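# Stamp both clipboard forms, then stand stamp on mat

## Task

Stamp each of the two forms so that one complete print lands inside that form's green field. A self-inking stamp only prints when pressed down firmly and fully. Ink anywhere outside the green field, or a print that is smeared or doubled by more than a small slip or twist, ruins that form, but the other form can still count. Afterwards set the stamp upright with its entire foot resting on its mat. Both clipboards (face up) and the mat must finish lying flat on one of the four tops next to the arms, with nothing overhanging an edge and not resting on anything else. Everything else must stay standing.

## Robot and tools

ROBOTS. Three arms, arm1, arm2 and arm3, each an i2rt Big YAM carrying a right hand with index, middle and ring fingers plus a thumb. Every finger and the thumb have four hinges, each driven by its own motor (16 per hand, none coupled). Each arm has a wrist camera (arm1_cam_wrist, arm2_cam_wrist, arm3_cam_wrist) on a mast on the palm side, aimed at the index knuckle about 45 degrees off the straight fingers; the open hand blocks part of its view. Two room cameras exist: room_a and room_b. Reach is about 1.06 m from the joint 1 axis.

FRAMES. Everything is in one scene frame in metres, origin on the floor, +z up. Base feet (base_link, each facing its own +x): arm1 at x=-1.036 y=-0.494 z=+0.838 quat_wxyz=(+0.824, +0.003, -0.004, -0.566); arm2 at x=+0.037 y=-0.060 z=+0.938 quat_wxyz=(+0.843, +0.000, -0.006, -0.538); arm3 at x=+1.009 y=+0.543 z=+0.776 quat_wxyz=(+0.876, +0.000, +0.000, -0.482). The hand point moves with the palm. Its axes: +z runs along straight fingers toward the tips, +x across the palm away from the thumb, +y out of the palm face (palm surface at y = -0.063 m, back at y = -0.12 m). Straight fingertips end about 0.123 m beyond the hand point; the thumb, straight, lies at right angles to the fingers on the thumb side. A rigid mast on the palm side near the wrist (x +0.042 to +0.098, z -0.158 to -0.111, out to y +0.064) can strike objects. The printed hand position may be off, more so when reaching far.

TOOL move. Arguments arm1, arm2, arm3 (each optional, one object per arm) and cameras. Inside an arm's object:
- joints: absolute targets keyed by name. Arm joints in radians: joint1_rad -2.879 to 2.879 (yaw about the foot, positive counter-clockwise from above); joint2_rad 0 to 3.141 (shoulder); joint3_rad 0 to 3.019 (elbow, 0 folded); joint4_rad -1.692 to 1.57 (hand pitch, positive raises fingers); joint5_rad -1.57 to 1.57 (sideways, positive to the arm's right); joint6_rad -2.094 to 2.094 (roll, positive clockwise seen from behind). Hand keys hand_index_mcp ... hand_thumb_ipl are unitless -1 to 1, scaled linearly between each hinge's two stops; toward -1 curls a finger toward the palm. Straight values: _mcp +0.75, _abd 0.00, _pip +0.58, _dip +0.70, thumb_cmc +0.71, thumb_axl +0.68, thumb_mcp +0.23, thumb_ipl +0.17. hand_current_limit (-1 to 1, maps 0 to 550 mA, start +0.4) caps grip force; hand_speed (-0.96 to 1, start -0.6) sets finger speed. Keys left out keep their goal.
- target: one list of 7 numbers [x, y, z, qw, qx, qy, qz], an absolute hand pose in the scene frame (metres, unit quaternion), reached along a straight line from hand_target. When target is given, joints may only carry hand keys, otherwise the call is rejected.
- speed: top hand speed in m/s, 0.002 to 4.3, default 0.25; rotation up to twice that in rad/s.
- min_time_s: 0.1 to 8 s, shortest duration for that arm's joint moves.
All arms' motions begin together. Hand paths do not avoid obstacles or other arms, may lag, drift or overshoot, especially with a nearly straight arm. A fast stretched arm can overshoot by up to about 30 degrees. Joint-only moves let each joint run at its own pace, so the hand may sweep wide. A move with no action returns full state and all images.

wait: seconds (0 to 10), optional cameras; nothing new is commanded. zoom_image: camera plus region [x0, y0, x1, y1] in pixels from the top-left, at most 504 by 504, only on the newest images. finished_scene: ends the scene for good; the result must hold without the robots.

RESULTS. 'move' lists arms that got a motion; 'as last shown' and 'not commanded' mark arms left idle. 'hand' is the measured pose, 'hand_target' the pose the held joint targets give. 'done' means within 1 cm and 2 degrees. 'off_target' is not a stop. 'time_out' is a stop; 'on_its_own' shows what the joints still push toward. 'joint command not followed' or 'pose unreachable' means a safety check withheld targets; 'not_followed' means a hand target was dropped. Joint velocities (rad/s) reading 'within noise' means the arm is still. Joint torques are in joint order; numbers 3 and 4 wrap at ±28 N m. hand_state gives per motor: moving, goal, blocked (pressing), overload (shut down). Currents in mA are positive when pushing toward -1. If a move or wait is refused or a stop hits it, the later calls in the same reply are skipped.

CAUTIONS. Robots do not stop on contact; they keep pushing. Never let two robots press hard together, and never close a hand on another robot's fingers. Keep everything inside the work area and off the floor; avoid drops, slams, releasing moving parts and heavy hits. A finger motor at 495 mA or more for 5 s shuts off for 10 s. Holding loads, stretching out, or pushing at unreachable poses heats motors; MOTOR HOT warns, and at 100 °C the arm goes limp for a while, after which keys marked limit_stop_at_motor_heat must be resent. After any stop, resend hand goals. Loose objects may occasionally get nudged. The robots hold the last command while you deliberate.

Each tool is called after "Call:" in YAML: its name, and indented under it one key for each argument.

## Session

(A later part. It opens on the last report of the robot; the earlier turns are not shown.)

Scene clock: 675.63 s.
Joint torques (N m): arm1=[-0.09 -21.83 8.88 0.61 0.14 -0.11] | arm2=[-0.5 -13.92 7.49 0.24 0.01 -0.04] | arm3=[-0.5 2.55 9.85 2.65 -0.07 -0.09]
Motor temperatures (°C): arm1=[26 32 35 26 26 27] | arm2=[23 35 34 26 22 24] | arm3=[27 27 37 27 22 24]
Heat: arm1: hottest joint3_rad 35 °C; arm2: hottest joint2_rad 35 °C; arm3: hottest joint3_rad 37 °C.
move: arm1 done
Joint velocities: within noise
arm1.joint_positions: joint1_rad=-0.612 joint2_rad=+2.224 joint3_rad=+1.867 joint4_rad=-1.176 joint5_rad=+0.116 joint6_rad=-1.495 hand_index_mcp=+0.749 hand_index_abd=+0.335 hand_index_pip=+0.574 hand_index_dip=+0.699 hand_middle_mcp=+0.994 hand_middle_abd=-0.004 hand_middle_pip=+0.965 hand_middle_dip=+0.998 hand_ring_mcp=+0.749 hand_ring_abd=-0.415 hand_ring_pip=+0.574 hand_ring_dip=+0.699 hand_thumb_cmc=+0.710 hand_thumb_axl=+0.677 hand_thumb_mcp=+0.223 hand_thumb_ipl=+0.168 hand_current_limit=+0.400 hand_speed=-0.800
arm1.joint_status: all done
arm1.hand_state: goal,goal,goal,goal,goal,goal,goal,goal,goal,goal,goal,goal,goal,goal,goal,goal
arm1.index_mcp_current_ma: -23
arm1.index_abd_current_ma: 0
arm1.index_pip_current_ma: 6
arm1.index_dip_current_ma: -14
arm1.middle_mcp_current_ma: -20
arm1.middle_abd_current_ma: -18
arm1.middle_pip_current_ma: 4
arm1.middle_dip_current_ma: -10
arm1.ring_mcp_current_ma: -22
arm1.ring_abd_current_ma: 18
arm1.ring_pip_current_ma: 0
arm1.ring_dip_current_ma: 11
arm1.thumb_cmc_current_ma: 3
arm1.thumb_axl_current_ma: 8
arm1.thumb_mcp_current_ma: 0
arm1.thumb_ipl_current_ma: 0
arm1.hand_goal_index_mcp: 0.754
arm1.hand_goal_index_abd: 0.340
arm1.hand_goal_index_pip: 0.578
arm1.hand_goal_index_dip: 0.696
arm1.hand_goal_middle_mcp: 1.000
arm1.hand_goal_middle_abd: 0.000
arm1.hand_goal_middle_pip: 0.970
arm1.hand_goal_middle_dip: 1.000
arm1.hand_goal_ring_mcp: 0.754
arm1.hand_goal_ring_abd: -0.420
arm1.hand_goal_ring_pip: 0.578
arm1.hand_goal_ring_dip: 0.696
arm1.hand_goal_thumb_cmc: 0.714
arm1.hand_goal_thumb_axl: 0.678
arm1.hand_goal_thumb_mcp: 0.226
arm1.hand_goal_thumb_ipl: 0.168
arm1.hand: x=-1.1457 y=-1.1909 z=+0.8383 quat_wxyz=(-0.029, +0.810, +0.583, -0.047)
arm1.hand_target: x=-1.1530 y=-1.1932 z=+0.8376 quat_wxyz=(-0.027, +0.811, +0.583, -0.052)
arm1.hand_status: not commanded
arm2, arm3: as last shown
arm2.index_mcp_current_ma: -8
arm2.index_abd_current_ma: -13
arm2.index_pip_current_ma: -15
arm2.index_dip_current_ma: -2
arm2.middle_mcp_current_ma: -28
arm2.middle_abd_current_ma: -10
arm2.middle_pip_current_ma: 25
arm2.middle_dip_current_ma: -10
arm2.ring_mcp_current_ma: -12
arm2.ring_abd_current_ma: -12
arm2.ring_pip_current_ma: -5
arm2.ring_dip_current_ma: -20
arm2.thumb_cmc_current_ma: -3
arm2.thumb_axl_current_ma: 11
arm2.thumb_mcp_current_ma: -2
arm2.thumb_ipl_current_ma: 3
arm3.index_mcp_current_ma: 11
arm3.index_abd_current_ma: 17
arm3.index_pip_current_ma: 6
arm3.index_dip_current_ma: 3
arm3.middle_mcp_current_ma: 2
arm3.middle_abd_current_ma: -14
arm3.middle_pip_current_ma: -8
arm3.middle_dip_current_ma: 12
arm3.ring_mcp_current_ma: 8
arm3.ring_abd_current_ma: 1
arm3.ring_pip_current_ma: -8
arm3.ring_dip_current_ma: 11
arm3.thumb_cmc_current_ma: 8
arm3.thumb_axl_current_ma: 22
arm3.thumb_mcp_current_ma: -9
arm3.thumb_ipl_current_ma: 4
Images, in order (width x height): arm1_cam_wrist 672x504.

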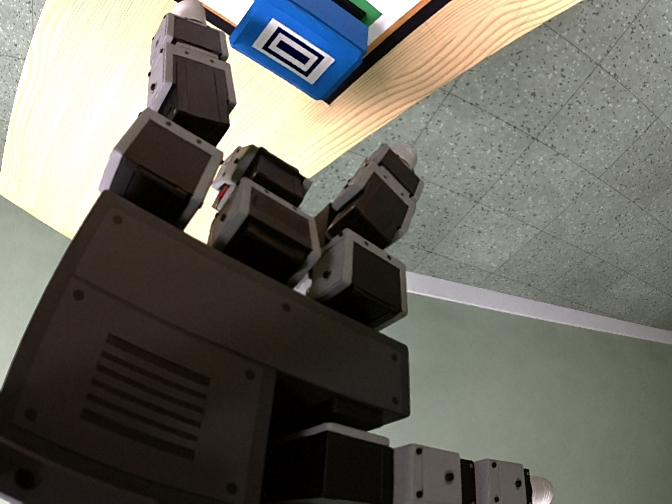

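Call:
move:
  arm1: {"joints":{"joint1_rad":-0.621,"joint2_rad":2.274,"joint3_rad":1.85,"joint4_rad":-1.112,"joint5_rad":0.119,"joint6_rad":-1.503},"min_time_s":2.5}
  cameras: ["arm1_cam_wrist"]

Call:
zoom_image:
  camera: "arm1_cam_wrist"
  region: [180, 0, 440, 195]

Scene clock: 678.77 s.
Joint torques (N m): arm1=[-0.03 -22.12 8.4 0.46 0.13 -0.11] | arm2=[-0.5 -13.92 7.5 0.23 0.01 -0.04] | arm3=[-0.32 2.73 9.89 2.69 -0.11 -0.12]
Motor temperatures (°C): arm1=[26 32 35 26 26 27] | arm2=[23 35 34 26 22 24] | arm3=[27 27 37 27 22 24]
Heat: arm1: hottest joint3_rad 35 °C; arm2: hottest joint2_rad 35 °C; arm3: hottest joint3_rad 37 °C.
move: arm1 done
Joint velocities: within noise
arm1.joint_positions: joint1_rad=-0.612 joint2_rad=+2.270 joint3_rad=+1.848 joint4_rad=-1.123 joint5_rad=+0.116 joint6_rad=-1.495 hand_index_mcp=+0.749 hand_index_abd=+0.335 hand_index_pip=+0.574 hand_index_dip=+0.699 hand_middle_mcp=+0.994 hand_middle_abd=-0.004 hand_middle_pip=+0.965 hand_middle_dip=+0.998 hand_ring_mcp=+0.749 hand_ring_abd=-0.415 hand_ring_pip=+0.574 hand_ring_dip=+0.699 hand_thumb_cmc=+0.710 hand_thumb_axl=+0.677 hand_thumb_mcp=+0.223 hand_thumb_ipl=+0.168 hand_current_limit=+0.400 hand_speed=-0.800
arm1.joint_status: all done
arm1.hand_state: goal,goal,goal,goal,goal,goal,goal,goal,goal,goal,goal,goal,goal,goal,goal,goal
arm1.index_mcp_current_ma: -10
arm1.index_abd_current_ma: -10
arm1.index_pip_current_ma: -10
arm1.index_dip_current_ma: 2
arm1.middle_mcp_current_ma: -20
arm1.middle_abd_current_ma: -4
arm1.middle_pip_current_ma: -16
arm1.middle_dip_current_ma: 4
arm1.ring_mcp_current_ma: 7
arm1.ring_abd_current_ma: 14
arm1.ring_pip_current_ma: 0
arm1.ring_dip_current_ma: 20
arm1.thumb_cmc_current_ma: 1
arm1.thumb_axl_current_ma: 9
arm1.thumb_mcp_current_ma: -16
arm1.thumb_ipl_current_ma: -1
arm1.hand_goal_index_mcp: 0.754
arm1.hand_goal_index_abd: 0.340
arm1.hand_goal_index_pip: 0.578
arm1.hand_goal_index_dip: 0.696
arm1.hand_goal_middle_mcp: 1.000
arm1.hand_goal_middle_abd: 0.000
arm1.hand_goal_middle_pip: 0.970
arm1.hand_goal_middle_dip: 1.000
arm1.hand_goal_ring_mcp: 0.754
arm1.hand_goal_ring_abd: -0.420
arm1.hand_goal_ring_pip: 0.578
arm1.hand_goal_ring_dip: 0.696
arm1.hand_goal_thumb_cmc: 0.714
arm1.hand_goal_thumb_axl: 0.678
arm1.hand_goal_thumb_mcp: 0.226
arm1.hand_goal_thumb_ipl: 0.168
arm1.hand: x=-1.1451 y=-1.1902 z=+0.8018 quat_wxyz=(-0.033, +0.810, +0.584, -0.043)
arm1.hand_target: x=-1.1521 y=-1.1911 z=+0.7997 quat_wxyz=(-0.032, +0.810, +0.583, -0.047)
arm1.hand_status: not commanded
arm2, arm3: as last shown
arm2.index_mcp_current_ma: 6
arm2.index_abd_current_ma: -1
arm2.index_pip_current_ma: 0
arm2.index_dip_current_ma: 1
arm2.middle_mcp_current_ma: -1
arm2.middle_abd_current_ma: -1
arm2.middle_pip_current_ma: -7
arm2.middle_dip_current_ma: -17
arm2.ring_mcp_current_ma: -15
arm2.ring_abd_current_ma: 6
arm2.ring_pip_current_ma: -10
arm2.ring_dip_current_ma: 3
arm2.thumb_cmc_current_ma: 24
arm2.thumb_axl_current_ma: 2
arm2.thumb_mcp_current_ma: -1
arm2.thumb_ipl_current_ma: -14
arm3.index_mcp_current_ma: 8
arm3.index_abd_current_ma: 14
arm3.index_pip_current_ma: 3
arm3.index_dip_current_ma: -21
arm3.middle_mcp_current_ma: -7
arm3.middle_abd_current_ma: -8
arm3.middle_pip_current_ma: -5
arm3.middle_dip_current_ma: 11
arm3.ring_mcp_current_ma: 1
arm3.ring_abd_current_ma: -3
arm3.ring_pip_current_ma: -4
arm3.ring_dip_current_ma: -14
arm3.thumb_axl_current_ma: 18
arm3.thumb_mcp_current_ma: 7
arm3.thumb_ipl_current_ma: -6
Images, in order (width x height): arm1_cam_wrist 672x504.

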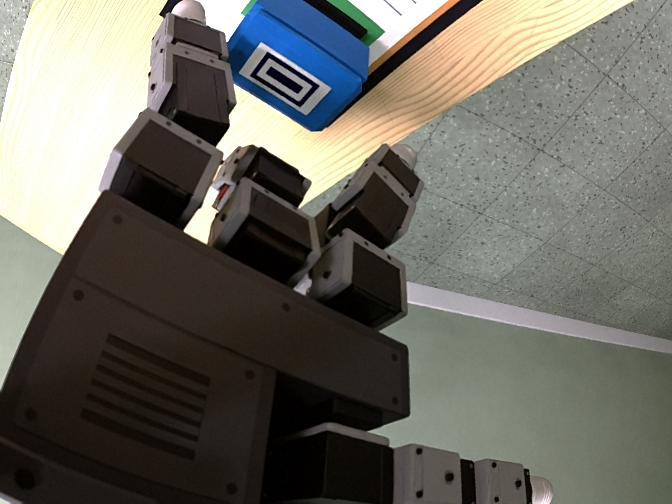

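Scaled by 1.938 from the camera's image (finer frame: 960x720).

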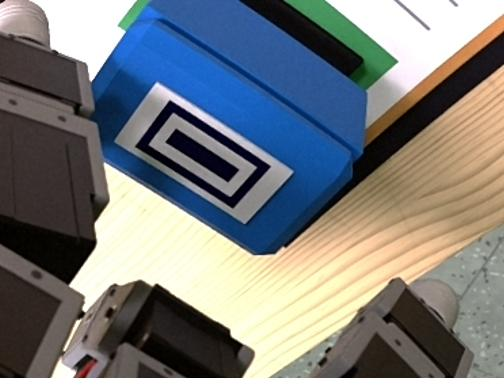

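Call:
move:
  arm1: {"joints":{"joint1_rad":-0.619,"joint2_rad":2.274,"joint3_rad":1.814,"joint4_rad":-1.078,"joint5_rad":0.119,"joint6_rad":-1.503},"min_time_s":2}
  cameras: ["arm1_cam_wrist"]

Call:
zoom_image:
  camera: "arm1_cam_wrist"
  region: [180, 0, 440, 195]

Scene clock: 689.93 s.
Joint torques (N m): arm1=[0.09 -21.95 8.24 0.46 0.14 -0.11] | arm2=[-0.5 -13.92 7.51 0.24 0.01 -0.04] | arm3=[-0.26 2.55 9.95 2.63 -0.08 -0.11]
Motor temperatures (°C): arm1=[26 32 35 25 26 27] | arm2=[23 35 34 26 22 24] | arm3=[27 27 37 27 22 24]
Heat: arm1: hottest joint3_rad 35 °C; arm2: hottest joint2_rad 35 °C; arm3: hottest joint3_rad 37 °C.
move: arm1 done
Joint velocities: within noise
arm1.joint_positions: joint1_rad=-0.612 joint2_rad=+2.270 joint3_rad=+1.812 joint4_rad=-1.089 joint5_rad=+0.116 joint6_rad=-1.495 hand_index_mcp=+0.749 hand_index_abd=+0.335 hand_index_pip=+0.574 hand_index_dip=+0.699 hand_middle_mcp=+0.994 hand_middle_abd=-0.004 hand_middle_pip=+0.965 hand_middle_dip=+0.998 hand_ring_mcp=+0.749 hand_ring_abd=-0.415 hand_ring_pip=+0.574 hand_ring_dip=+0.699 hand_thumb_cmc=+0.710 hand_thumb_axl=+0.677 hand_thumb_mcp=+0.223 hand_thumb_ipl=+0.168 hand_current_limit=+0.400 hand_speed=-0.800
arm1.joint_status: all done
arm1.hand_state: goal,goal,goal,goal,goal,goal,goal,goal,goal,goal,goal,goal,goal,goal,goal,goal
arm1.index_mcp_current_ma: -15
arm1.index_abd_current_ma: -10
arm1.index_pip_current_ma: -14
arm1.index_dip_current_ma: -2
arm1.middle_mcp_current_ma: -1
arm1.middle_abd_current_ma: -4
arm1.middle_pip_current_ma: -5
arm1.middle_dip_current_ma: 1
arm1.ring_mcp_current_ma: 5
arm1.ring_abd_current_ma: 14
arm1.ring_pip_current_ma: -14
arm1.ring_dip_current_ma: 9
arm1.thumb_cmc_current_ma: -15
arm1.thumb_axl_current_ma: 9
arm1.thumb_mcp_current_ma: -7
arm1.thumb_ipl_current_ma: -28
arm1.hand_goal_index_mcp: 0.754
arm1.hand_goal_index_abd: 0.340
arm1.hand_goal_index_pip: 0.578
arm1.hand_goal_index_dip: 0.696
arm1.hand_goal_middle_mcp: 1.000
arm1.hand_goal_middle_abd: 0.000
arm1.hand_goal_middle_pip: 0.970
arm1.hand_goal_middle_dip: 1.000
arm1.hand_goal_ring_mcp: 0.754
arm1.hand_goal_ring_abd: -0.420
arm1.hand_goal_ring_pip: 0.578
arm1.hand_goal_ring_dip: 0.696
arm1.hand_goal_thumb_cmc: 0.714
arm1.hand_goal_thumb_axl: 0.678
arm1.hand_goal_thumb_mcp: 0.226
arm1.hand_goal_thumb_ipl: 0.168
arm1.hand: x=-1.1435 y=-1.1840 z=+0.7894 quat_wxyz=(-0.034, +0.810, +0.584, -0.042)
arm1.hand_target: x=-1.1489 y=-1.1850 z=+0.7871 quat_wxyz=(-0.033, +0.810, +0.584, -0.046)
arm1.hand_status: not commanded
arm2.joint_positions: joint1_rad=-0.095 joint2_rad=+1.708 joint3_rad=+2.007 joint4_rad=-1.591 joint5_rad=+0.007 joint6_rad=-1.299 hand_index_mcp=+0.745 hand_index_abd=+0.321 hand_index_pip=+0.573 hand_index_dip=+0.690 hand_middle_mcp=+0.988 hand_middle_abd=-0.009 hand_middle_pip=+0.961 hand_middle_dip=+0.996 hand_ring_mcp=+0.744 hand_ring_abd=-0.402 hand_ring_pip=+0.574 hand_ring_dip=+0.691 hand_thumb_cmc=+0.721 hand_thumb_axl=+0.677 hand_thumb_mcp=+0.219 hand_thumb_ipl=+0.168 hand_current_limit=+0.400 hand_speed=-0.800
arm2.joint_status: not commanded
arm2.hand_state: goal,goal,goal,goal,goal,goal,goal,goal,goal,goal,goal,goal,goal,goal,goal,goal
arm2.index_mcp_current_ma: -22
arm2.index_abd_current_ma: -10
arm2.index_pip_current_ma: 13
arm2.index_dip_current_ma: 5
arm2.middle_mcp_current_ma: -13
arm2.middle_abd_current_ma: 9
arm2.middle_pip_current_ma: 9
arm2.middle_dip_current_ma: -11
arm2.ring_mcp_current_ma: -18
arm2.ring_abd_current_ma: 6
arm2.ring_pip_current_ma: 8
arm2.ring_dip_current_ma: -11
arm2.thumb_cmc_current_ma: -5
arm2.thumb_axl_current_ma: 14
arm2.thumb_mcp_current_ma: 0
arm2.thumb_ipl_current_ma: 11
arm2.hand_goal_index_mcp: 0.754
arm2.hand_goal_index_abd: 0.340
arm2.hand_goal_index_pip: 0.578
arm2.hand_goal_index_dip: 0.696
arm2.hand_goal_middle_mcp: 1.000
arm2.hand_goal_middle_abd: 0.000
arm2.hand_goal_middle_pip: 0.970
arm2.hand_goal_middle_dip: 1.000
arm2.hand_goal_ring_mcp: 0.754
arm2.hand_goal_ring_abd: -0.420
arm2.hand_goal_ring_pip: 0.578
arm2.hand_goal_ring_dip: 0.696
arm2.hand_goal_thumb_cmc: 0.714
arm2.hand_goal_thumb_axl: 0.678
arm2.hand_goal_thumb_mcp: 0.226
arm2.hand_goal_thumb_ipl: 0.168
arm2.hand: x=+0.3087 y=-0.6153 z=+1.3267 quat_wxyz=(+0.128, +0.676, +0.722, -0.066)
arm2.hand_target: x=+0.3041 y=-0.6123 z=+1.3268 quat_wxyz=(+0.124, +0.679, +0.720, -0.065)
arm2.hand_status: not commanded
arm3.joint_positions: joint1_rad=-0.091 joint2_rad=+0.578 joint3_rad=+1.342 joint4_rad=-1.238 joint5_rad=-0.091 joint6_rad=+0.998 hand_index_mcp=+0.757 hand_index_abd=+0.000 hand_index_pip=+0.577 hand_index_dip=+0.696 hand_middle_mcp=+0.757 hand_middle_abd=+0.001 hand_middle_pip=+0.577 hand_middle_dip=+0.696 hand_ring_mcp=+0.757 hand_ring_abd=+0.001 hand_ring_pip=+0.577 hand_ring_dip=+0.696 hand_thumb_cmc=+0.717 hand_thumb_axl=+0.677 hand_thumb_mcp=+0.226 hand_thumb_ipl=+0.168 hand_current_limit=+0.400 hand_speed=-0.600
arm3.joint_status: not commanded
arm3.hand_state: goal,goal,goal,goal,goal,goal,goal,goal,goal,goal,goal,goal,goal,goal,goal,goal
arm3.index_mcp_current_ma: 3
arm3.index_abd_current_ma: 15
arm3.index_pip_current_ma: 14
arm3.index_dip_current_ma: -2
arm3.middle_mcp_current_ma: -2
arm3.middle_abd_current_ma: -7
arm3.middle_pip_current_ma: 7
arm3.middle_dip_current_ma: 2
arm3.ring_mcp_current_ma: 2
arm3.ring_abd_current_ma: -10
arm3.ring_pip_current_ma: -2
arm3.ring_dip_current_ma: 1
arm3.thumb_cmc_current_ma: 1
arm3.thumb_axl_current_ma: 20
arm3.thumb_mcp_current_ma: -4
arm3.thumb_ipl_current_ma: -7
arm3.hand_goal_index_mcp: 0.754
arm3.hand_goal_index_abd: 0.000
arm3.hand_goal_index_pip: 0.576
arm3.hand_goal_index_dip: 0.696
arm3.hand_goal_middle_mcp: 0.754
arm3.hand_goal_middle_abd: 0.000
arm3.hand_goal_middle_pip: 0.576
arm3.hand_goal_middle_dip: 0.696
arm3.hand_goal_ring_mcp: 0.754
arm3.hand_goal_ring_abd: 0.000
arm3.hand_goal_ring_pip: 0.576
arm3.hand_goal_ring_dip: 0.696
arm3.hand_goal_thumb_cmc: 0.714
arm3.hand_goal_thumb_axl: 0.678
arm3.hand_goal_thumb_mcp: 0.226
arm3.hand_goal_thumb_ipl: 0.168
arm3.hand: x=+1.0652 y=+0.2841 z=+1.3427 quat_wxyz=(+0.359, +0.830, -0.197, +0.379)
arm3.hand_target: x=+1.0637 y=+0.2869 z=+1.3560 quat_wxyz=(+0.369, +0.822, -0.195, +0.387)
arm3.hand_status: not commanded
Images, in order (width x height): arm1_cam_wrist 672x504.

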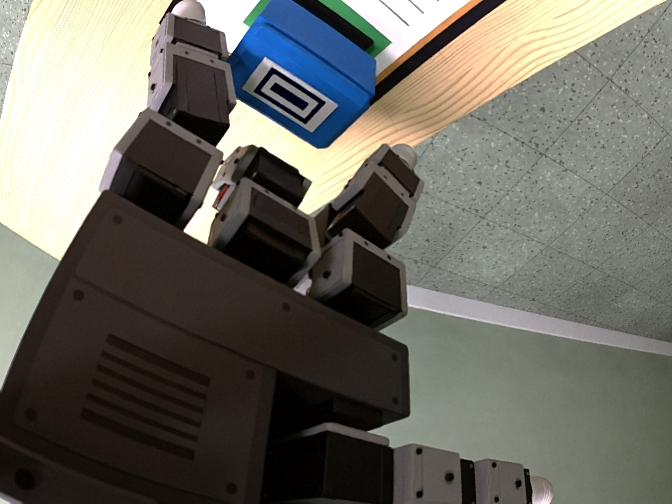

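Scaled by 1.938 from the camera's image (finer frame: 960x720).

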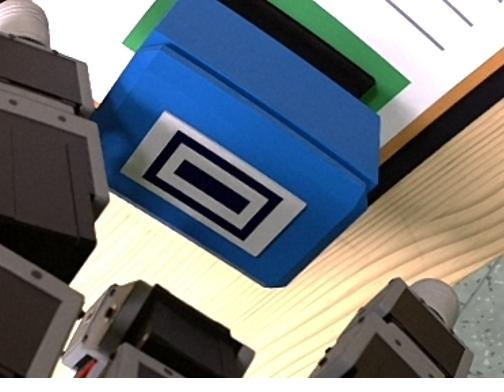

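Call:
move:
  arm1: {"joints":{"hand_speed":-0.9,"hand_index_abd":0.08,"hand_ring_abd":-0.13}}

Call:
move:
  arm1: {"joints":{"hand_speed":-0.9,"hand_index_abd":-0.4,"hand_ring_abd":0.42}}
  cameras: ["arm1_cam_wrist"]

Call:
zoom_image:
  camera: "arm1_cam_wrist"
  region: [180, 0, 440, 195]

Scene clock: 691.53 s.
Joint torques (N m): arm1=[0.09 -21.89 8.44 0.5 0.13 -0.07] | arm2=[-0.5 -13.98 7.5 0.24 0.01 -0.04] | arm3=[-0.26 2.67 9.87 2.71 -0.1 -0.11]
Motor temperatures (°C): arm1=[26 32 35 25 26 27] | arm2=[23 35 34 26 22 24] | arm3=[27 27 37 27 22 24]
Heat: arm1: hottest joint3_rad 35 °C; arm2: hottest joint2_rad 35 °C; arm3: hottest joint3_rad 37 °C.
move: arm1 off_target
Joint velocities: within noise
arm1.joint_positions: joint1_rad=-0.612 joint2_rad=+2.270 joint3_rad=+1.810 joint4_rad=-1.090 joint5_rad=+0.116 joint6_rad=-1.500 hand_index_mcp=+0.749 hand_index_abd=+0.083 hand_index_pip=+0.574 hand_index_dip=+0.699 hand_middle_mcp=+0.994 hand_middle_abd=-0.004 hand_middle_pip=+0.965 hand_middle_dip=+0.998 hand_ring_mcp=+0.749 hand_ring_abd=-0.240 hand_ring_pip=+0.574 hand_ring_dip=+0.691 hand_thumb_cmc=+0.710 hand_thumb_axl=+0.677 hand_thumb_mcp=+0.223 hand_thumb_ipl=+0.168 hand_current_limit=+0.400 hand_speed=-0.900
arm1.joint_status: hand_ring_abd off_target (ended at -0.240, target -0.130); the others done
arm1.hand_state: goal,goal,goal,goal,goal,goal,goal,goal,goal,blocked,goal,goal,goal,goal,goal,goal
arm1.index_mcp_current_ma: -12
arm1.index_abd_current_ma: -9
arm1.index_pip_current_ma: -4
arm1.index_dip_current_ma: 9
arm1.middle_mcp_current_ma: -14
arm1.middle_abd_current_ma: -13
arm1.middle_pip_current_ma: -15
arm1.middle_dip_current_ma: 5
arm1.ring_mcp_current_ma: 0
arm1.ring_abd_current_ma: -243
arm1.ring_pip_current_ma: 3
arm1.ring_dip_current_ma: -19
arm1.thumb_cmc_current_ma: -13
arm1.thumb_axl_current_ma: 15
arm1.thumb_mcp_current_ma: -1
arm1.thumb_ipl_current_ma: -7
arm1.hand_goal_index_mcp: 0.754
arm1.hand_goal_index_abd: 0.080
arm1.hand_goal_index_pip: 0.578
arm1.hand_goal_index_dip: 0.696
arm1.hand_goal_middle_mcp: 1.000
arm1.hand_goal_middle_abd: 0.000
arm1.hand_goal_middle_pip: 0.970
arm1.hand_goal_middle_dip: 1.000
arm1.hand_goal_ring_mcp: 0.754
arm1.hand_goal_ring_abd: -0.130
arm1.hand_goal_ring_pip: 0.578
arm1.hand_goal_ring_dip: 0.696
arm1.hand_goal_thumb_cmc: 0.714
arm1.hand_goal_thumb_axl: 0.678
arm1.hand_goal_thumb_mcp: 0.226
arm1.hand_goal_thumb_ipl: 0.168
arm1.hand: x=-1.1429 y=-1.1822 z=+0.7883 quat_wxyz=(-0.035, +0.809, +0.586, -0.041)
arm1.hand_target: x=-1.1489 y=-1.1850 z=+0.7871 quat_wxyz=(-0.033, +0.810, +0.584, -0.046)
arm1.hand_status: not commanded
arm2, arm3: as last shown
arm2.index_mcp_current_ma: 11
arm2.index_abd_current_ma: -11
arm2.index_pip_current_ma: -4
arm2.index_dip_current_ma: 11
arm2.middle_mcp_current_ma: -4
arm2.middle_abd_current_ma: 5
arm2.middle_pip_current_ma: -16
arm2.middle_dip_current_ma: -3
arm2.ring_mcp_current_ma: -11
arm2.ring_abd_current_ma: -16
arm2.ring_pip_current_ma: -11
arm2.ring_dip_current_ma: 13
arm2.thumb_cmc_current_ma: 18
arm2.thumb_axl_current_ma: 4
arm2.thumb_mcp_current_ma: 12
arm2.thumb_ipl_current_ma: 2
arm3.index_mcp_current_ma: 17
arm3.index_abd_current_ma: 9
arm3.index_pip_current_ma: 0
arm3.index_dip_current_ma: 3
arm3.middle_mcp_current_ma: -11
arm3.middle_abd_current_ma: -1
arm3.middle_pip_current_ma: -4
arm3.middle_dip_current_ma: 11
arm3.ring_mcp_current_ma: -5
arm3.ring_abd_current_ma: -12
arm3.ring_dip_current_ma: 0
arm3.thumb_cmc_current_ma: 8
arm3.thumb_axl_current_ma: -3
arm3.thumb_mcp_current_ma: -10
arm3.thumb_ipl_current_ma: -19
pictures: none

Scene clock: 693.03 s.
Joint torques (N m): arm1=[0.09 -21.89 8.47 0.62 0.13 -0.07] | arm2=[-0.44 -13.98 7.5 0.24 0.01 -0.04] | arm3=[-0.26 2.37 9.85 2.7 -0.04 -0.09]
Motor temperatures (°C): arm1=[25 32 35 25 26 27] | arm2=[23 35 34 26 22 24] | arm3=[27 27 37 27 22 24]
Heat: arm1: hottest joint3_rad 35 °C; arm2: hottest joint2_rad 35 °C; arm3: hottest joint3_rad 37 °C.
move: arm1 off_target
Joint velocities: within noise
arm1.joint_positions: joint1_rad=-0.612 joint2_rad=+2.270 joint3_rad=+1.810 joint4_rad=-1.093 joint5_rad=+0.116 joint6_rad=-1.500 hand_index_mcp=+0.749 hand_index_abd=+0.012 hand_index_pip=+0.574 hand_index_dip=+0.691 hand_middle_mcp=+0.994 hand_middle_abd=-0.004 hand_middle_pip=+0.965 hand_middle_dip=+0.998 hand_ring_mcp=+0.749 hand_ring_abd=-0.223 hand_ring_pip=+0.574 hand_ring_dip=+0.691 hand_thumb_cmc=+0.710 hand_thumb_axl=+0.677 hand_thumb_mcp=+0.223 hand_thumb_ipl=+0.168 hand_current_limit=+0.400 hand_speed=-0.900
arm1.joint_status: hand_index_abd off_target (ended at +0.012, target -0.400); hand_ring_abd off_target (ended at -0.223, target +0.420); the others done
arm1.hand_state: goal,blocked,goal,goal,goal,goal,goal,goal,goal,blocked,goal,goal,goal,goal,goal,goal
arm1.index_mcp_current_ma: -9
arm1.index_abd_current_ma: 371
arm1.index_pip_current_ma: 5
arm1.index_dip_current_ma: -13
arm1.middle_mcp_current_ma: -21
arm1.middle_abd_current_ma: -3
arm1.middle_pip_current_ma: 15
arm1.middle_dip_current_ma: -6
arm1.ring_mcp_current_ma: -23
arm1.ring_abd_current_ma: -371
arm1.ring_pip_current_ma: -2
arm1.ring_dip_current_ma: -10
arm1.thumb_cmc_current_ma: -10
arm1.thumb_axl_current_ma: -3
arm1.thumb_mcp_current_ma: -20
arm1.thumb_ipl_current_ma: -8
arm1.hand_goal_index_mcp: 0.754
arm1.hand_goal_index_abd: -0.400
arm1.hand_goal_index_pip: 0.578
arm1.hand_goal_index_dip: 0.696
arm1.hand_goal_middle_mcp: 1.000
arm1.hand_goal_middle_abd: 0.000
arm1.hand_goal_middle_pip: 0.970
arm1.hand_goal_middle_dip: 1.000
arm1.hand_goal_ring_mcp: 0.754
arm1.hand_goal_ring_abd: 0.420
arm1.hand_goal_ring_pip: 0.578
arm1.hand_goal_ring_dip: 0.696
arm1.hand_goal_thumb_cmc: 0.714
arm1.hand_goal_thumb_axl: 0.678
arm1.hand_goal_thumb_mcp: 0.226
arm1.hand_goal_thumb_ipl: 0.168
arm1.hand: x=-1.1427 y=-1.1814 z=+0.7882 quat_wxyz=(-0.036, +0.808, +0.586, -0.040)
arm1.hand_target: x=-1.1489 y=-1.1851 z=+0.7872 quat_wxyz=(-0.033, +0.810, +0.584, -0.046)
arm1.hand_status: not commanded
arm2, arm3: as last shown
arm2.index_mcp_current_ma: -10
arm2.index_abd_current_ma: 2
arm2.index_pip_current_ma: 2
arm2.index_dip_current_ma: 9
arm2.middle_mcp_current_ma: 9
arm2.middle_abd_current_ma: -6
arm2.middle_pip_current_ma: -13
arm2.middle_dip_current_ma: -11
arm2.ring_mcp_current_ma: -5
arm2.ring_abd_current_ma: 7
arm2.ring_pip_current_ma: -3
arm2.ring_dip_current_ma: -30
arm2.thumb_cmc_current_ma: -2
arm2.thumb_axl_current_ma: 21
arm2.thumb_mcp_current_ma: 4
arm2.thumb_ipl_current_ma: -7
arm3.index_mcp_current_ma: 0
arm3.index_abd_current_ma: 14
arm3.index_pip_current_ma: -5
arm3.index_dip_current_ma: -7
arm3.middle_mcp_current_ma: 7
arm3.middle_abd_current_ma: -4
arm3.middle_pip_current_ma: -6
arm3.middle_dip_current_ma: 5
arm3.ring_pip_current_ma: -6
arm3.ring_dip_current_ma: -3
arm3.thumb_cmc_current_ma: 13
arm3.thumb_axl_current_ma: 25
arm3.thumb_mcp_current_ma: -13
arm3.thumb_ipl_current_ma: -6
Images, in order (width x height): arm1_cam_wrist 672x504.

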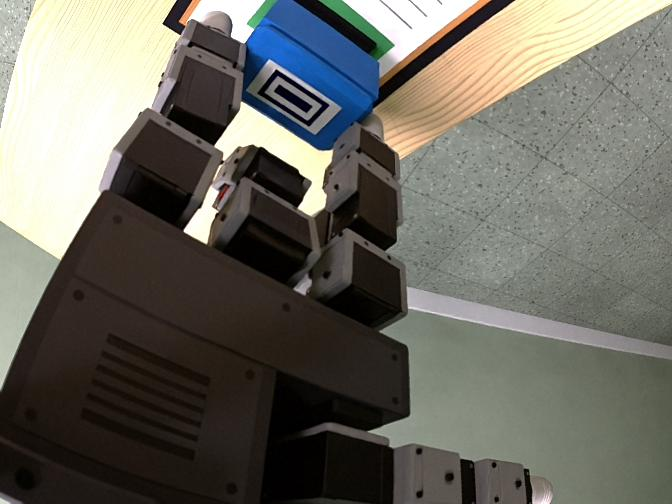

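Scaled by 1.938 from the camera's image (finer frame: 960x720).

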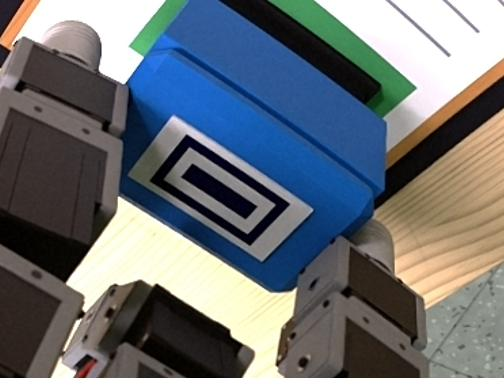

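Call:
move:
  arm1: {"joints":{"hand_speed":-0.9,"hand_index_abd":0.1,"hand_ring_abd":-0.3}}

Call:
move:
  arm1: {"joints":{"hand_speed":-0.8,"hand_index_abd":0.34,"hand_ring_abd":-0.42}}

Call:
move:
  arm1: {"joints":{"joint1_rad":-0.619,"joint2_rad":2.222,"joint3_rad":1.788,"joint4_rad":-1.084,"joint5_rad":0.119,"joint6_rad":-1.503},"min_time_s":2}
  cameras: ["arm1_cam_wrist"]

Call:
zoom_image:
  camera: "arm1_cam_wrist"
  region: [180, 0, 440, 195]

Scene clock: 697.20 s.
Joint torques (N m): arm1=[0.09 -21.95 8.46 0.44 0.14 -0.07] | arm2=[-0.5 -13.98 7.51 0.24 0.01 -0.04] | arm3=[-0.09 2.2 9.81 2.8 -0.09 -0.08]
Motor temperatures (°C): arm1=[25 32 34 25 26 27] | arm2=[23 35 34 26 22 24] | arm3=[27 27 37 27 22 24]
Heat: arm1: hottest joint3_rad 34 °C; arm2: hottest joint2_rad 35 °C; arm3: hottest joint3_rad 37 °C.
move: arm1 done
Joint velocities: within noise
arm1.joint_positions: joint1_rad=-0.612 joint2_rad=+2.270 joint3_rad=+1.810 joint4_rad=-1.089 joint5_rad=+0.116 joint6_rad=-1.500 hand_index_mcp=+0.749 hand_index_abd=+0.094 hand_index_pip=+0.574 hand_index_dip=+0.693 hand_middle_mcp=+0.994 hand_middle_abd=-0.004 hand_middle_pip=+0.965 hand_middle_dip=+0.998 hand_ring_mcp=+0.749 hand_ring_abd=-0.292 hand_ring_pip=+0.574 hand_ring_dip=+0.692 hand_thumb_cmc=+0.710 hand_thumb_axl=+0.677 hand_thumb_mcp=+0.223 hand_thumb_ipl=+0.168 hand_current_limit=+0.400 hand_speed=-0.900
arm1.joint_status: all done
arm1.hand_state: goal,goal,goal,goal,goal,goal,goal,goal,goal,goal,goal,goal,goal,goal,goal,goal
arm1.index_mcp_current_ma: -8
arm1.index_abd_current_ma: -4
arm1.index_pip_current_ma: 11
arm1.index_dip_current_ma: 5
arm1.middle_mcp_current_ma: -16
arm1.middle_abd_current_ma: -9
arm1.middle_pip_current_ma: -9
arm1.middle_dip_current_ma: 11
arm1.ring_mcp_current_ma: 6
arm1.ring_abd_current_ma: 3
arm1.ring_pip_current_ma: -11
arm1.ring_dip_current_ma: -4
arm1.thumb_cmc_current_ma: -2
arm1.thumb_axl_current_ma: 18
arm1.thumb_mcp_current_ma: 2
arm1.thumb_ipl_current_ma: -7
arm1.hand_goal_index_mcp: 0.754
arm1.hand_goal_index_abd: 0.100
arm1.hand_goal_index_pip: 0.578
arm1.hand_goal_index_dip: 0.696
arm1.hand_goal_middle_mcp: 1.000
arm1.hand_goal_middle_abd: 0.000
arm1.hand_goal_middle_pip: 0.970
arm1.hand_goal_middle_dip: 1.000
arm1.hand_goal_ring_mcp: 0.754
arm1.hand_goal_ring_abd: -0.300
arm1.hand_goal_ring_pip: 0.578
arm1.hand_goal_ring_dip: 0.696
arm1.hand_goal_thumb_cmc: 0.714
arm1.hand_goal_thumb_axl: 0.678
arm1.hand_goal_thumb_mcp: 0.226
arm1.hand_goal_thumb_ipl: 0.168
arm1.hand: x=-1.1429 y=-1.1825 z=+0.7881 quat_wxyz=(-0.035, +0.809, +0.586, -0.041)
arm1.hand_target: x=-1.1489 y=-1.1851 z=+0.7872 quat_wxyz=(-0.033, +0.810, +0.584, -0.046)
arm1.hand_status: not commanded
arm2, arm3: as last shown
arm2.index_mcp_current_ma: 8
arm2.index_abd_current_ma: -11
arm2.index_pip_current_ma: -12
arm2.index_dip_current_ma: 2
arm2.middle_mcp_current_ma: -13
arm2.middle_abd_current_ma: -21
arm2.middle_pip_current_ma: 2
arm2.middle_dip_current_ma: -14
arm2.ring_mcp_current_ma: 10
arm2.ring_abd_current_ma: -14
arm2.ring_dip_current_ma: -4
arm2.thumb_cmc_current_ma: 6
arm2.thumb_axl_current_ma: 14
arm2.thumb_mcp_current_ma: 3
arm2.thumb_ipl_current_ma: 10
arm3.index_mcp_current_ma: 20
arm3.index_abd_current_ma: 15
arm3.index_pip_current_ma: -15
arm3.index_dip_current_ma: -4
arm3.middle_mcp_current_ma: -5
arm3.middle_abd_current_ma: -14
arm3.middle_pip_current_ma: 2
arm3.middle_dip_current_ma: 3
arm3.ring_mcp_current_ma: 0
arm3.ring_abd_current_ma: -23
arm3.ring_pip_current_ma: -8
arm3.ring_dip_current_ma: 9
arm3.thumb_cmc_current_ma: 20
arm3.thumb_axl_current_ma: 3
arm3.thumb_mcp_current_ma: 0
arm3.thumb_ipl_current_ma: -10
pictures: none

Scene clock: 697.90 s.
Joint torques (N m): arm1=[0.09 -21.95 8.47 0.44 0.14 -0.07] | arm2=[-0.5 -13.92 7.51 0.24 0.01 -0.04] | arm3=[-0.38 2.73 9.88 2.62 -0.09 -0.08]
Motor temperatures (°C): arm1=[25 32 34 25 26 27] | arm2=[23 35 34 26 22 24] | arm3=[27 27 37 27 22 24]
Heat: arm1: hottest joint3_rad 34 °C; arm2: hottest joint2_rad 35 °C; arm3: hottest joint3_rad 37 °C.
move: arm1 done
Joint velocities: within noise
arm1.joint_positions: joint1_rad=-0.612 joint2_rad=+2.270 joint3_rad=+1.810 joint4_rad=-1.089 joint5_rad=+0.116 joint6_rad=-1.500 hand_index_mcp=+0.749 hand_index_abd=+0.333 hand_index_pip=+0.574 hand_index_dip=+0.693 hand_middle_mcp=+0.994 hand_middle_abd=-0.004 hand_middle_pip=+0.965 hand_middle_dip=+0.998 hand_ring_mcp=+0.749 hand_ring_abd=-0.412 hand_ring_pip=+0.574 hand_ring_dip=+0.692 hand_thumb_cmc=+0.710 hand_thumb_axl=+0.677 hand_thumb_mcp=+0.223 hand_thumb_ipl=+0.168 hand_current_limit=+0.400 hand_speed=-0.800
arm1.joint_status: all done
arm1.hand_state: goal,goal,goal,goal,goal,goal,goal,goal,goal,goal,goal,goal,goal,goal,goal,goal
arm1.index_mcp_current_ma: -22
arm1.index_abd_current_ma: -6
arm1.index_pip_current_ma: 2
arm1.index_dip_current_ma: -8
arm1.middle_mcp_current_ma: -29
arm1.middle_abd_current_ma: -14
arm1.middle_pip_current_ma: -9
arm1.middle_dip_current_ma: -10
arm1.ring_mcp_current_ma: 6
arm1.ring_abd_current_ma: -4
arm1.ring_pip_current_ma: 1
arm1.ring_dip_current_ma: 4
arm1.thumb_cmc_current_ma: -15
arm1.thumb_axl_current_ma: -2
arm1.thumb_mcp_current_ma: -17
arm1.thumb_ipl_current_ma: -2
arm1.hand_goal_index_mcp: 0.754
arm1.hand_goal_index_abd: 0.340
arm1.hand_goal_index_pip: 0.578
arm1.hand_goal_index_dip: 0.696
arm1.hand_goal_middle_mcp: 1.000
arm1.hand_goal_middle_abd: 0.000
arm1.hand_goal_middle_pip: 0.970
arm1.hand_goal_middle_dip: 1.000
arm1.hand_goal_ring_mcp: 0.754
arm1.hand_goal_ring_abd: -0.420
arm1.hand_goal_ring_pip: 0.578
arm1.hand_goal_ring_dip: 0.696
arm1.hand_goal_thumb_cmc: 0.714
arm1.hand_goal_thumb_axl: 0.678
arm1.hand_goal_thumb_mcp: 0.226
arm1.hand_goal_thumb_ipl: 0.168
arm1.hand: x=-1.1429 y=-1.1825 z=+0.7881 quat_wxyz=(-0.035, +0.809, +0.586, -0.041)
arm1.hand_target: x=-1.1489 y=-1.1851 z=+0.7872 quat_wxyz=(-0.033, +0.810, +0.584, -0.046)
arm1.hand_status: not commanded
arm2, arm3: as last shown
arm2.index_abd_current_ma: -10
arm2.index_pip_current_ma: -1
arm2.index_dip_current_ma: -1
arm2.middle_mcp_current_ma: 4
arm2.middle_abd_current_ma: 10
arm2.middle_pip_current_ma: -33
arm2.middle_dip_current_ma: -12
arm2.ring_mcp_current_ma: -25
arm2.ring_abd_current_ma: 1
arm2.ring_pip_current_ma: -24
arm2.ring_dip_current_ma: -14
arm2.thumb_cmc_current_ma: 21
arm2.thumb_axl_current_ma: 4
arm2.thumb_mcp_current_ma: -14
arm2.thumb_ipl_current_ma: 15
arm3.index_mcp_current_ma: 17
arm3.index_abd_current_ma: 0
arm3.index_pip_current_ma: -4
arm3.index_dip_current_ma: -5
arm3.middle_mcp_current_ma: 0
arm3.middle_abd_current_ma: -3
arm3.middle_pip_current_ma: 7
arm3.middle_dip_current_ma: 14
arm3.ring_mcp_current_ma: -1
arm3.ring_abd_current_ma: -8
arm3.ring_pip_current_ma: 2
arm3.ring_dip_current_ma: -1
arm3.thumb_cmc_current_ma: 12
arm3.thumb_axl_current_ma: 18
arm3.thumb_mcp_current_ma: 3
arm3.thumb_ipl_current_ma: -15
pictures: none

Scene clock: 700.20 s.
Joint torques (N m): arm1=[0.09 -24.12 8.08 0.23 0.14 -0.07] | arm2=[-0.5 -13.92 7.5 0.24 0.01 -0.04] | arm3=[-0.26 2.78 9.8 2.66 -0.09 -0.1]
Motor temperatures (°C): arm1=[25 32 34 25 26 27] | arm2=[23 35 34 26 22 24] | arm3=[27 27 37 27 22 24]
Heat: arm1: hottest joint3_rad 34 °C; arm2: hottest joint2_rad 35 °C; arm3: hottest joint3_rad 37 °C.
move: arm1 done
Joint velocities: within noise
arm1.joint_positions: joint1_rad=-0.612 joint2_rad=+2.246 joint3_rad=+1.787 joint4_rad=-1.089 joint5_rad=+0.116 joint6_rad=-1.500 hand_index_mcp=+0.749 hand_index_abd=+0.333 hand_index_pip=+0.574 hand_index_dip=+0.693 hand_middle_mcp=+0.994 hand_middle_abd=-0.004 hand_middle_pip=+0.965 hand_middle_dip=+0.998 hand_ring_mcp=+0.749 hand_ring_abd=-0.412 hand_ring_pip=+0.574 hand_ring_dip=+0.692 hand_thumb_cmc=+0.710 hand_thumb_axl=+0.677 hand_thumb_mcp=+0.223 hand_thumb_ipl=+0.168 hand_current_limit=+0.400 hand_speed=-0.800
arm1.joint_status: all done
arm1.hand_state: goal,goal,goal,goal,goal,goal,goal,goal,goal,goal,goal,goal,goal,goal,goal,goal
arm1.index_mcp_current_ma: -14
arm1.index_abd_current_ma: -2
arm1.index_pip_current_ma: 2
arm1.index_dip_current_ma: -9
arm1.middle_mcp_current_ma: -8
arm1.middle_abd_current_ma: -27
arm1.middle_pip_current_ma: 7
arm1.middle_dip_current_ma: 2
arm1.ring_mcp_current_ma: -3
arm1.ring_abd_current_ma: 6
arm1.ring_pip_current_ma: -4
arm1.ring_dip_current_ma: 5
arm1.thumb_cmc_current_ma: -18
arm1.thumb_axl_current_ma: 7
arm1.thumb_mcp_current_ma: -7
arm1.thumb_ipl_current_ma: -5
arm1.hand_goal_index_mcp: 0.754
arm1.hand_goal_index_abd: 0.340
arm1.hand_goal_index_pip: 0.578
arm1.hand_goal_index_dip: 0.696
arm1.hand_goal_middle_mcp: 1.000
arm1.hand_goal_middle_abd: 0.000
arm1.hand_goal_middle_pip: 0.970
arm1.hand_goal_middle_dip: 1.000
arm1.hand_goal_ring_mcp: 0.754
arm1.hand_goal_ring_abd: -0.420
arm1.hand_goal_ring_pip: 0.578
arm1.hand_goal_ring_dip: 0.696
arm1.hand_goal_thumb_cmc: 0.714
arm1.hand_goal_thumb_axl: 0.678
arm1.hand_goal_thumb_mcp: 0.226
arm1.hand_goal_thumb_ipl: 0.168
arm1.hand: x=-1.1417 y=-1.1771 z=+0.7954 quat_wxyz=(-0.035, +0.809, +0.586, -0.041)
arm1.hand_target: x=-1.1483 y=-1.1816 z=+0.8121 quat_wxyz=(-0.026, +0.810, +0.583, -0.054)
arm1.hand_status: not commanded
arm2, arm3: as last shown
arm2.index_mcp_current_ma: -3
arm2.index_abd_current_ma: -8
arm2.index_pip_current_ma: -29
arm2.index_dip_current_ma: 14
arm2.middle_mcp_current_ma: -29
arm2.middle_abd_current_ma: 12
arm2.middle_pip_current_ma: 24
arm2.middle_dip_current_ma: 13
arm2.ring_mcp_current_ma: -21
arm2.ring_abd_current_ma: 12
arm2.ring_pip_current_ma: -13
arm2.ring_dip_current_ma: 1
arm2.thumb_cmc_current_ma: 6
arm2.thumb_axl_current_ma: 16
arm2.thumb_mcp_current_ma: 10
arm2.thumb_ipl_current_ma: 28
arm3.index_mcp_current_ma: 11
arm3.index_abd_current_ma: 12
arm3.index_pip_current_ma: -8
arm3.index_dip_current_ma: -10
arm3.middle_mcp_current_ma: -16
arm3.middle_abd_current_ma: -7
arm3.middle_pip_current_ma: -6
arm3.middle_dip_current_ma: 17
arm3.ring_mcp_current_ma: 17
arm3.ring_abd_current_ma: -10
arm3.ring_pip_current_ma: -5
arm3.ring_dip_current_ma: 20
arm3.thumb_cmc_current_ma: 4
arm3.thumb_axl_current_ma: -5
arm3.thumb_mcp_current_ma: 9
arm3.thumb_ipl_current_ma: 7
Images, in order (width x height): arm1_cam_wrist 672x504.

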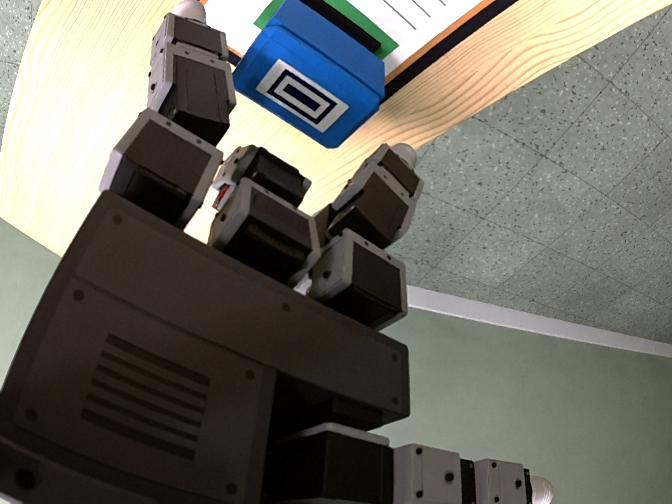

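Scaled by 1.938 from the camera's image (finer frame: 960x720).

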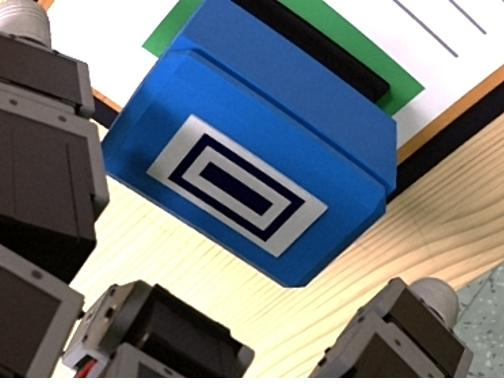

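Call:
move:
  arm1: {"joints":{"hand_speed":-0.9,"hand_index_abd":0.08,"hand_ring_abd":-0.16}}

Call:
move:
  arm1: {"joints":{"hand_speed":-0.9,"hand_index_abd":-0.4,"hand_ring_abd":0.42}}
  cameras: ["arm1_cam_wrist"]

Call:
zoom_image:
  camera: "arm1_cam_wrist"
  region: [180, 0, 440, 195]

Scene clock: 701.70 s.
Joint torques (N m): arm1=[0.09 -24.12 8.2 0.23 0.14 -0.07] | arm2=[-0.5 -13.92 7.51 0.24 0.01 -0.04] | arm3=[-0.21 2.37 9.84 2.62 -0.11 -0.09]
Motor temperatures (°C): arm1=[25 32 34 25 26 27] | arm2=[23 35 34 26 22 24] | arm3=[27 27 37 27 22 24]
Heat: arm1: hottest joint3_rad 34 °C; arm2: hottest joint2_rad 35 °C; arm3: hottest joint3_rad 37 °C.
move: arm1 done
Joint velocities: within noise
arm1.joint_positions: joint1_rad=-0.612 joint2_rad=+2.246 joint3_rad=+1.786 joint4_rad=-1.089 joint5_rad=+0.116 joint6_rad=-1.500 hand_index_mcp=+0.749 hand_index_abd=+0.083 hand_index_pip=+0.574 hand_index_dip=+0.693 hand_middle_mcp=+0.994 hand_middle_abd=-0.004 hand_middle_pip=+0.965 hand_middle_dip=+0.998 hand_ring_mcp=+0.749 hand_ring_abd=-0.163 hand_ring_pip=+0.574 hand_ring_dip=+0.692 hand_thumb_cmc=+0.710 hand_thumb_axl=+0.677 hand_thumb_mcp=+0.223 hand_thumb_ipl=+0.168 hand_current_limit=+0.400 hand_speed=-0.900
arm1.joint_status: all done
arm1.hand_state: goal,goal,goal,goal,goal,goal,goal,goal,goal,goal,goal,goal,goal,goal,goal,goal
arm1.index_mcp_current_ma: -11
arm1.index_abd_current_ma: 12
arm1.index_pip_current_ma: 2
arm1.index_dip_current_ma: -5
arm1.middle_mcp_current_ma: -4
arm1.middle_abd_current_ma: -18
arm1.middle_pip_current_ma: -5
arm1.middle_dip_current_ma: 7
arm1.ring_mcp_current_ma: -14
arm1.ring_abd_current_ma: -10
arm1.ring_pip_current_ma: -17
arm1.ring_dip_current_ma: -3
arm1.thumb_cmc_current_ma: -12
arm1.thumb_axl_current_ma: 11
arm1.thumb_mcp_current_ma: -3
arm1.thumb_ipl_current_ma: -8
arm1.hand_goal_index_mcp: 0.754
arm1.hand_goal_index_abd: 0.080
arm1.hand_goal_index_pip: 0.578
arm1.hand_goal_index_dip: 0.696
arm1.hand_goal_middle_mcp: 1.000
arm1.hand_goal_middle_abd: 0.000
arm1.hand_goal_middle_pip: 0.970
arm1.hand_goal_middle_dip: 1.000
arm1.hand_goal_ring_mcp: 0.754
arm1.hand_goal_ring_abd: -0.160
arm1.hand_goal_ring_pip: 0.578
arm1.hand_goal_ring_dip: 0.696
arm1.hand_goal_thumb_cmc: 0.714
arm1.hand_goal_thumb_axl: 0.678
arm1.hand_goal_thumb_mcp: 0.226
arm1.hand_goal_thumb_ipl: 0.168
arm1.hand: x=-1.1416 y=-1.1769 z=+0.7952 quat_wxyz=(-0.035, +0.809, +0.586, -0.041)
arm1.hand_target: x=-1.1483 y=-1.1814 z=+0.8120 quat_wxyz=(-0.026, +0.810, +0.583, -0.054)
arm1.hand_status: not commanded
arm2, arm3: as last shown
arm2.index_mcp_current_ma: 13
arm2.index_abd_current_ma: -9
arm2.index_pip_current_ma: -3
arm2.index_dip_current_ma: -4
arm2.middle_mcp_current_ma: -15
arm2.middle_abd_current_ma: -5
arm2.middle_pip_current_ma: -1
arm2.middle_dip_current_ma: -17
arm2.ring_mcp_current_ma: -19
arm2.ring_abd_current_ma: 11
arm2.ring_pip_current_ma: 5
arm2.ring_dip_current_ma: -16
arm2.thumb_cmc_current_ma: 12
arm2.thumb_axl_current_ma: 19
arm2.thumb_mcp_current_ma: 2
arm2.thumb_ipl_current_ma: 3
arm3.index_mcp_current_ma: 13
arm3.index_abd_current_ma: 10
arm3.index_pip_current_ma: -3
arm3.index_dip_current_ma: 17
arm3.middle_mcp_current_ma: 12
arm3.middle_abd_current_ma: -13
arm3.middle_pip_current_ma: -7
arm3.middle_dip_current_ma: 4
arm3.ring_mcp_current_ma: 13
arm3.ring_abd_current_ma: -5
arm3.ring_pip_current_ma: -7
arm3.ring_dip_current_ma: 9
arm3.thumb_cmc_current_ma: -5
arm3.thumb_axl_current_ma: 28
arm3.thumb_mcp_current_ma: 8
arm3.thumb_ipl_current_ma: 2
pictures: none

Scene clock: 703.27 s.
Joint torques (N m): arm1=[0.09 -24.12 8.21 0.23 0.13 -0.07] | arm2=[-0.44 -13.98 7.5 0.23 0.01 -0.04] | arm3=[-0.44 2.61 9.88 2.65 -0.08 -0.08]
Motor temperatures (°C): arm1=[25 32 34 25 26 27] | arm2=[23 35 34 26 22 24] | arm3=[27 27 37 27 22 24]
Heat: arm1: hottest joint3_rad 34 °C; arm2: hottest joint2_rad 35 °C; arm3: hottest joint3_rad 37 °C.
move: arm1 off_target
Joint velocities: within noise
arm1.joint_positions: joint1_rad=-0.612 joint2_rad=+2.246 joint3_rad=+1.786 joint4_rad=-1.089 joint5_rad=+0.116 joint6_rad=-1.500 hand_index_mcp=+0.749 hand_index_abd=+0.026 hand_index_pip=+0.574 hand_index_dip=+0.693 hand_middle_mcp=+0.994 hand_middle_abd=-0.004 hand_middle_pip=+0.965 hand_middle_dip=+0.998 hand_ring_mcp=+0.749 hand_ring_abd=-0.081 hand_ring_pip=+0.574 hand_ring_dip=+0.692 hand_thumb_cmc=+0.710 hand_thumb_axl=+0.677 hand_thumb_mcp=+0.223 hand_thumb_ipl=+0.168 hand_current_limit=+0.400 hand_speed=-0.900
arm1.joint_status: hand_index_abd off_target (ended at +0.026, target -0.400); hand_ring_abd off_target (ended at -0.081, target +0.420); the others done
arm1.hand_state: goal,blocked,goal,goal,goal,goal,goal,goal,goal,blocked,goal,goal,goal,goal,goal,goal
arm1.index_mcp_current_ma: -11
arm1.index_abd_current_ma: 383
arm1.index_pip_current_ma: 1
arm1.index_dip_current_ma: -19
arm1.middle_mcp_current_ma: -4
arm1.middle_abd_current_ma: -16
arm1.middle_pip_current_ma: 18
arm1.middle_dip_current_ma: 9
arm1.ring_mcp_current_ma: 0
arm1.ring_abd_current_ma: -389
arm1.ring_pip_current_ma: -16
arm1.ring_dip_current_ma: -1
arm1.thumb_cmc_current_ma: -2
arm1.thumb_axl_current_ma: 5
arm1.thumb_mcp_current_ma: -5
arm1.thumb_ipl_current_ma: -10
arm1.hand_goal_index_mcp: 0.754
arm1.hand_goal_index_abd: -0.400
arm1.hand_goal_index_pip: 0.578
arm1.hand_goal_index_dip: 0.696
arm1.hand_goal_middle_mcp: 1.000
arm1.hand_goal_middle_abd: 0.000
arm1.hand_goal_middle_pip: 0.970
arm1.hand_goal_middle_dip: 1.000
arm1.hand_goal_ring_mcp: 0.754
arm1.hand_goal_ring_abd: 0.420
arm1.hand_goal_ring_pip: 0.578
arm1.hand_goal_ring_dip: 0.696
arm1.hand_goal_thumb_cmc: 0.714
arm1.hand_goal_thumb_axl: 0.678
arm1.hand_goal_thumb_mcp: 0.226
arm1.hand_goal_thumb_ipl: 0.168
arm1.hand: x=-1.1416 y=-1.1770 z=+0.7955 quat_wxyz=(-0.035, +0.809, +0.586, -0.041)
arm1.hand_target: x=-1.1483 y=-1.1814 z=+0.8120 quat_wxyz=(-0.026, +0.810, +0.583, -0.054)
arm1.hand_status: not commanded
arm2, arm3: as last shown
arm2.index_mcp_current_ma: -5
arm2.index_abd_current_ma: -1
arm2.index_pip_current_ma: -15
arm2.index_dip_current_ma: -19
arm2.middle_mcp_current_ma: -7
arm2.middle_abd_current_ma: -12
arm2.middle_pip_current_ma: 8
arm2.middle_dip_current_ma: -9
arm2.ring_mcp_current_ma: -2
arm2.ring_abd_current_ma: -3
arm2.ring_pip_current_ma: 11
arm2.ring_dip_current_ma: 8
arm2.thumb_cmc_current_ma: 4
arm2.thumb_axl_current_ma: 8
arm2.thumb_mcp_current_ma: 4
arm2.thumb_ipl_current_ma: 11
arm3.index_mcp_current_ma: 27
arm3.index_abd_current_ma: 6
arm3.index_pip_current_ma: 4
arm3.index_dip_current_ma: -2
arm3.middle_mcp_current_ma: 1
arm3.middle_abd_current_ma: -9
arm3.middle_pip_current_ma: 7
arm3.middle_dip_current_ma: 12
arm3.ring_mcp_current_ma: -4
arm3.ring_abd_current_ma: -13
arm3.ring_pip_current_ma: -4
arm3.ring_dip_current_ma: 16
arm3.thumb_cmc_current_ma: 0
arm3.thumb_axl_current_ma: 2
arm3.thumb_mcp_current_ma: -6
arm3.thumb_ipl_current_ma: -5
Images, in order (width x height): arm1_cam_wrist 672x504.

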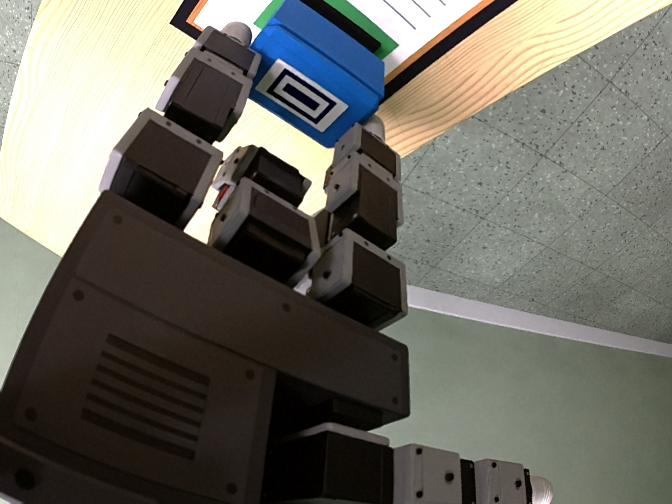

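Scaled by 1.938 from the camera's image (finer frame: 960x720).

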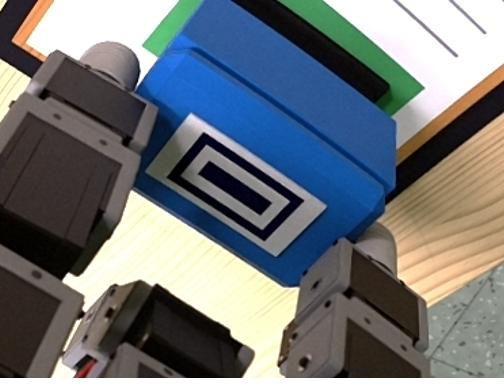

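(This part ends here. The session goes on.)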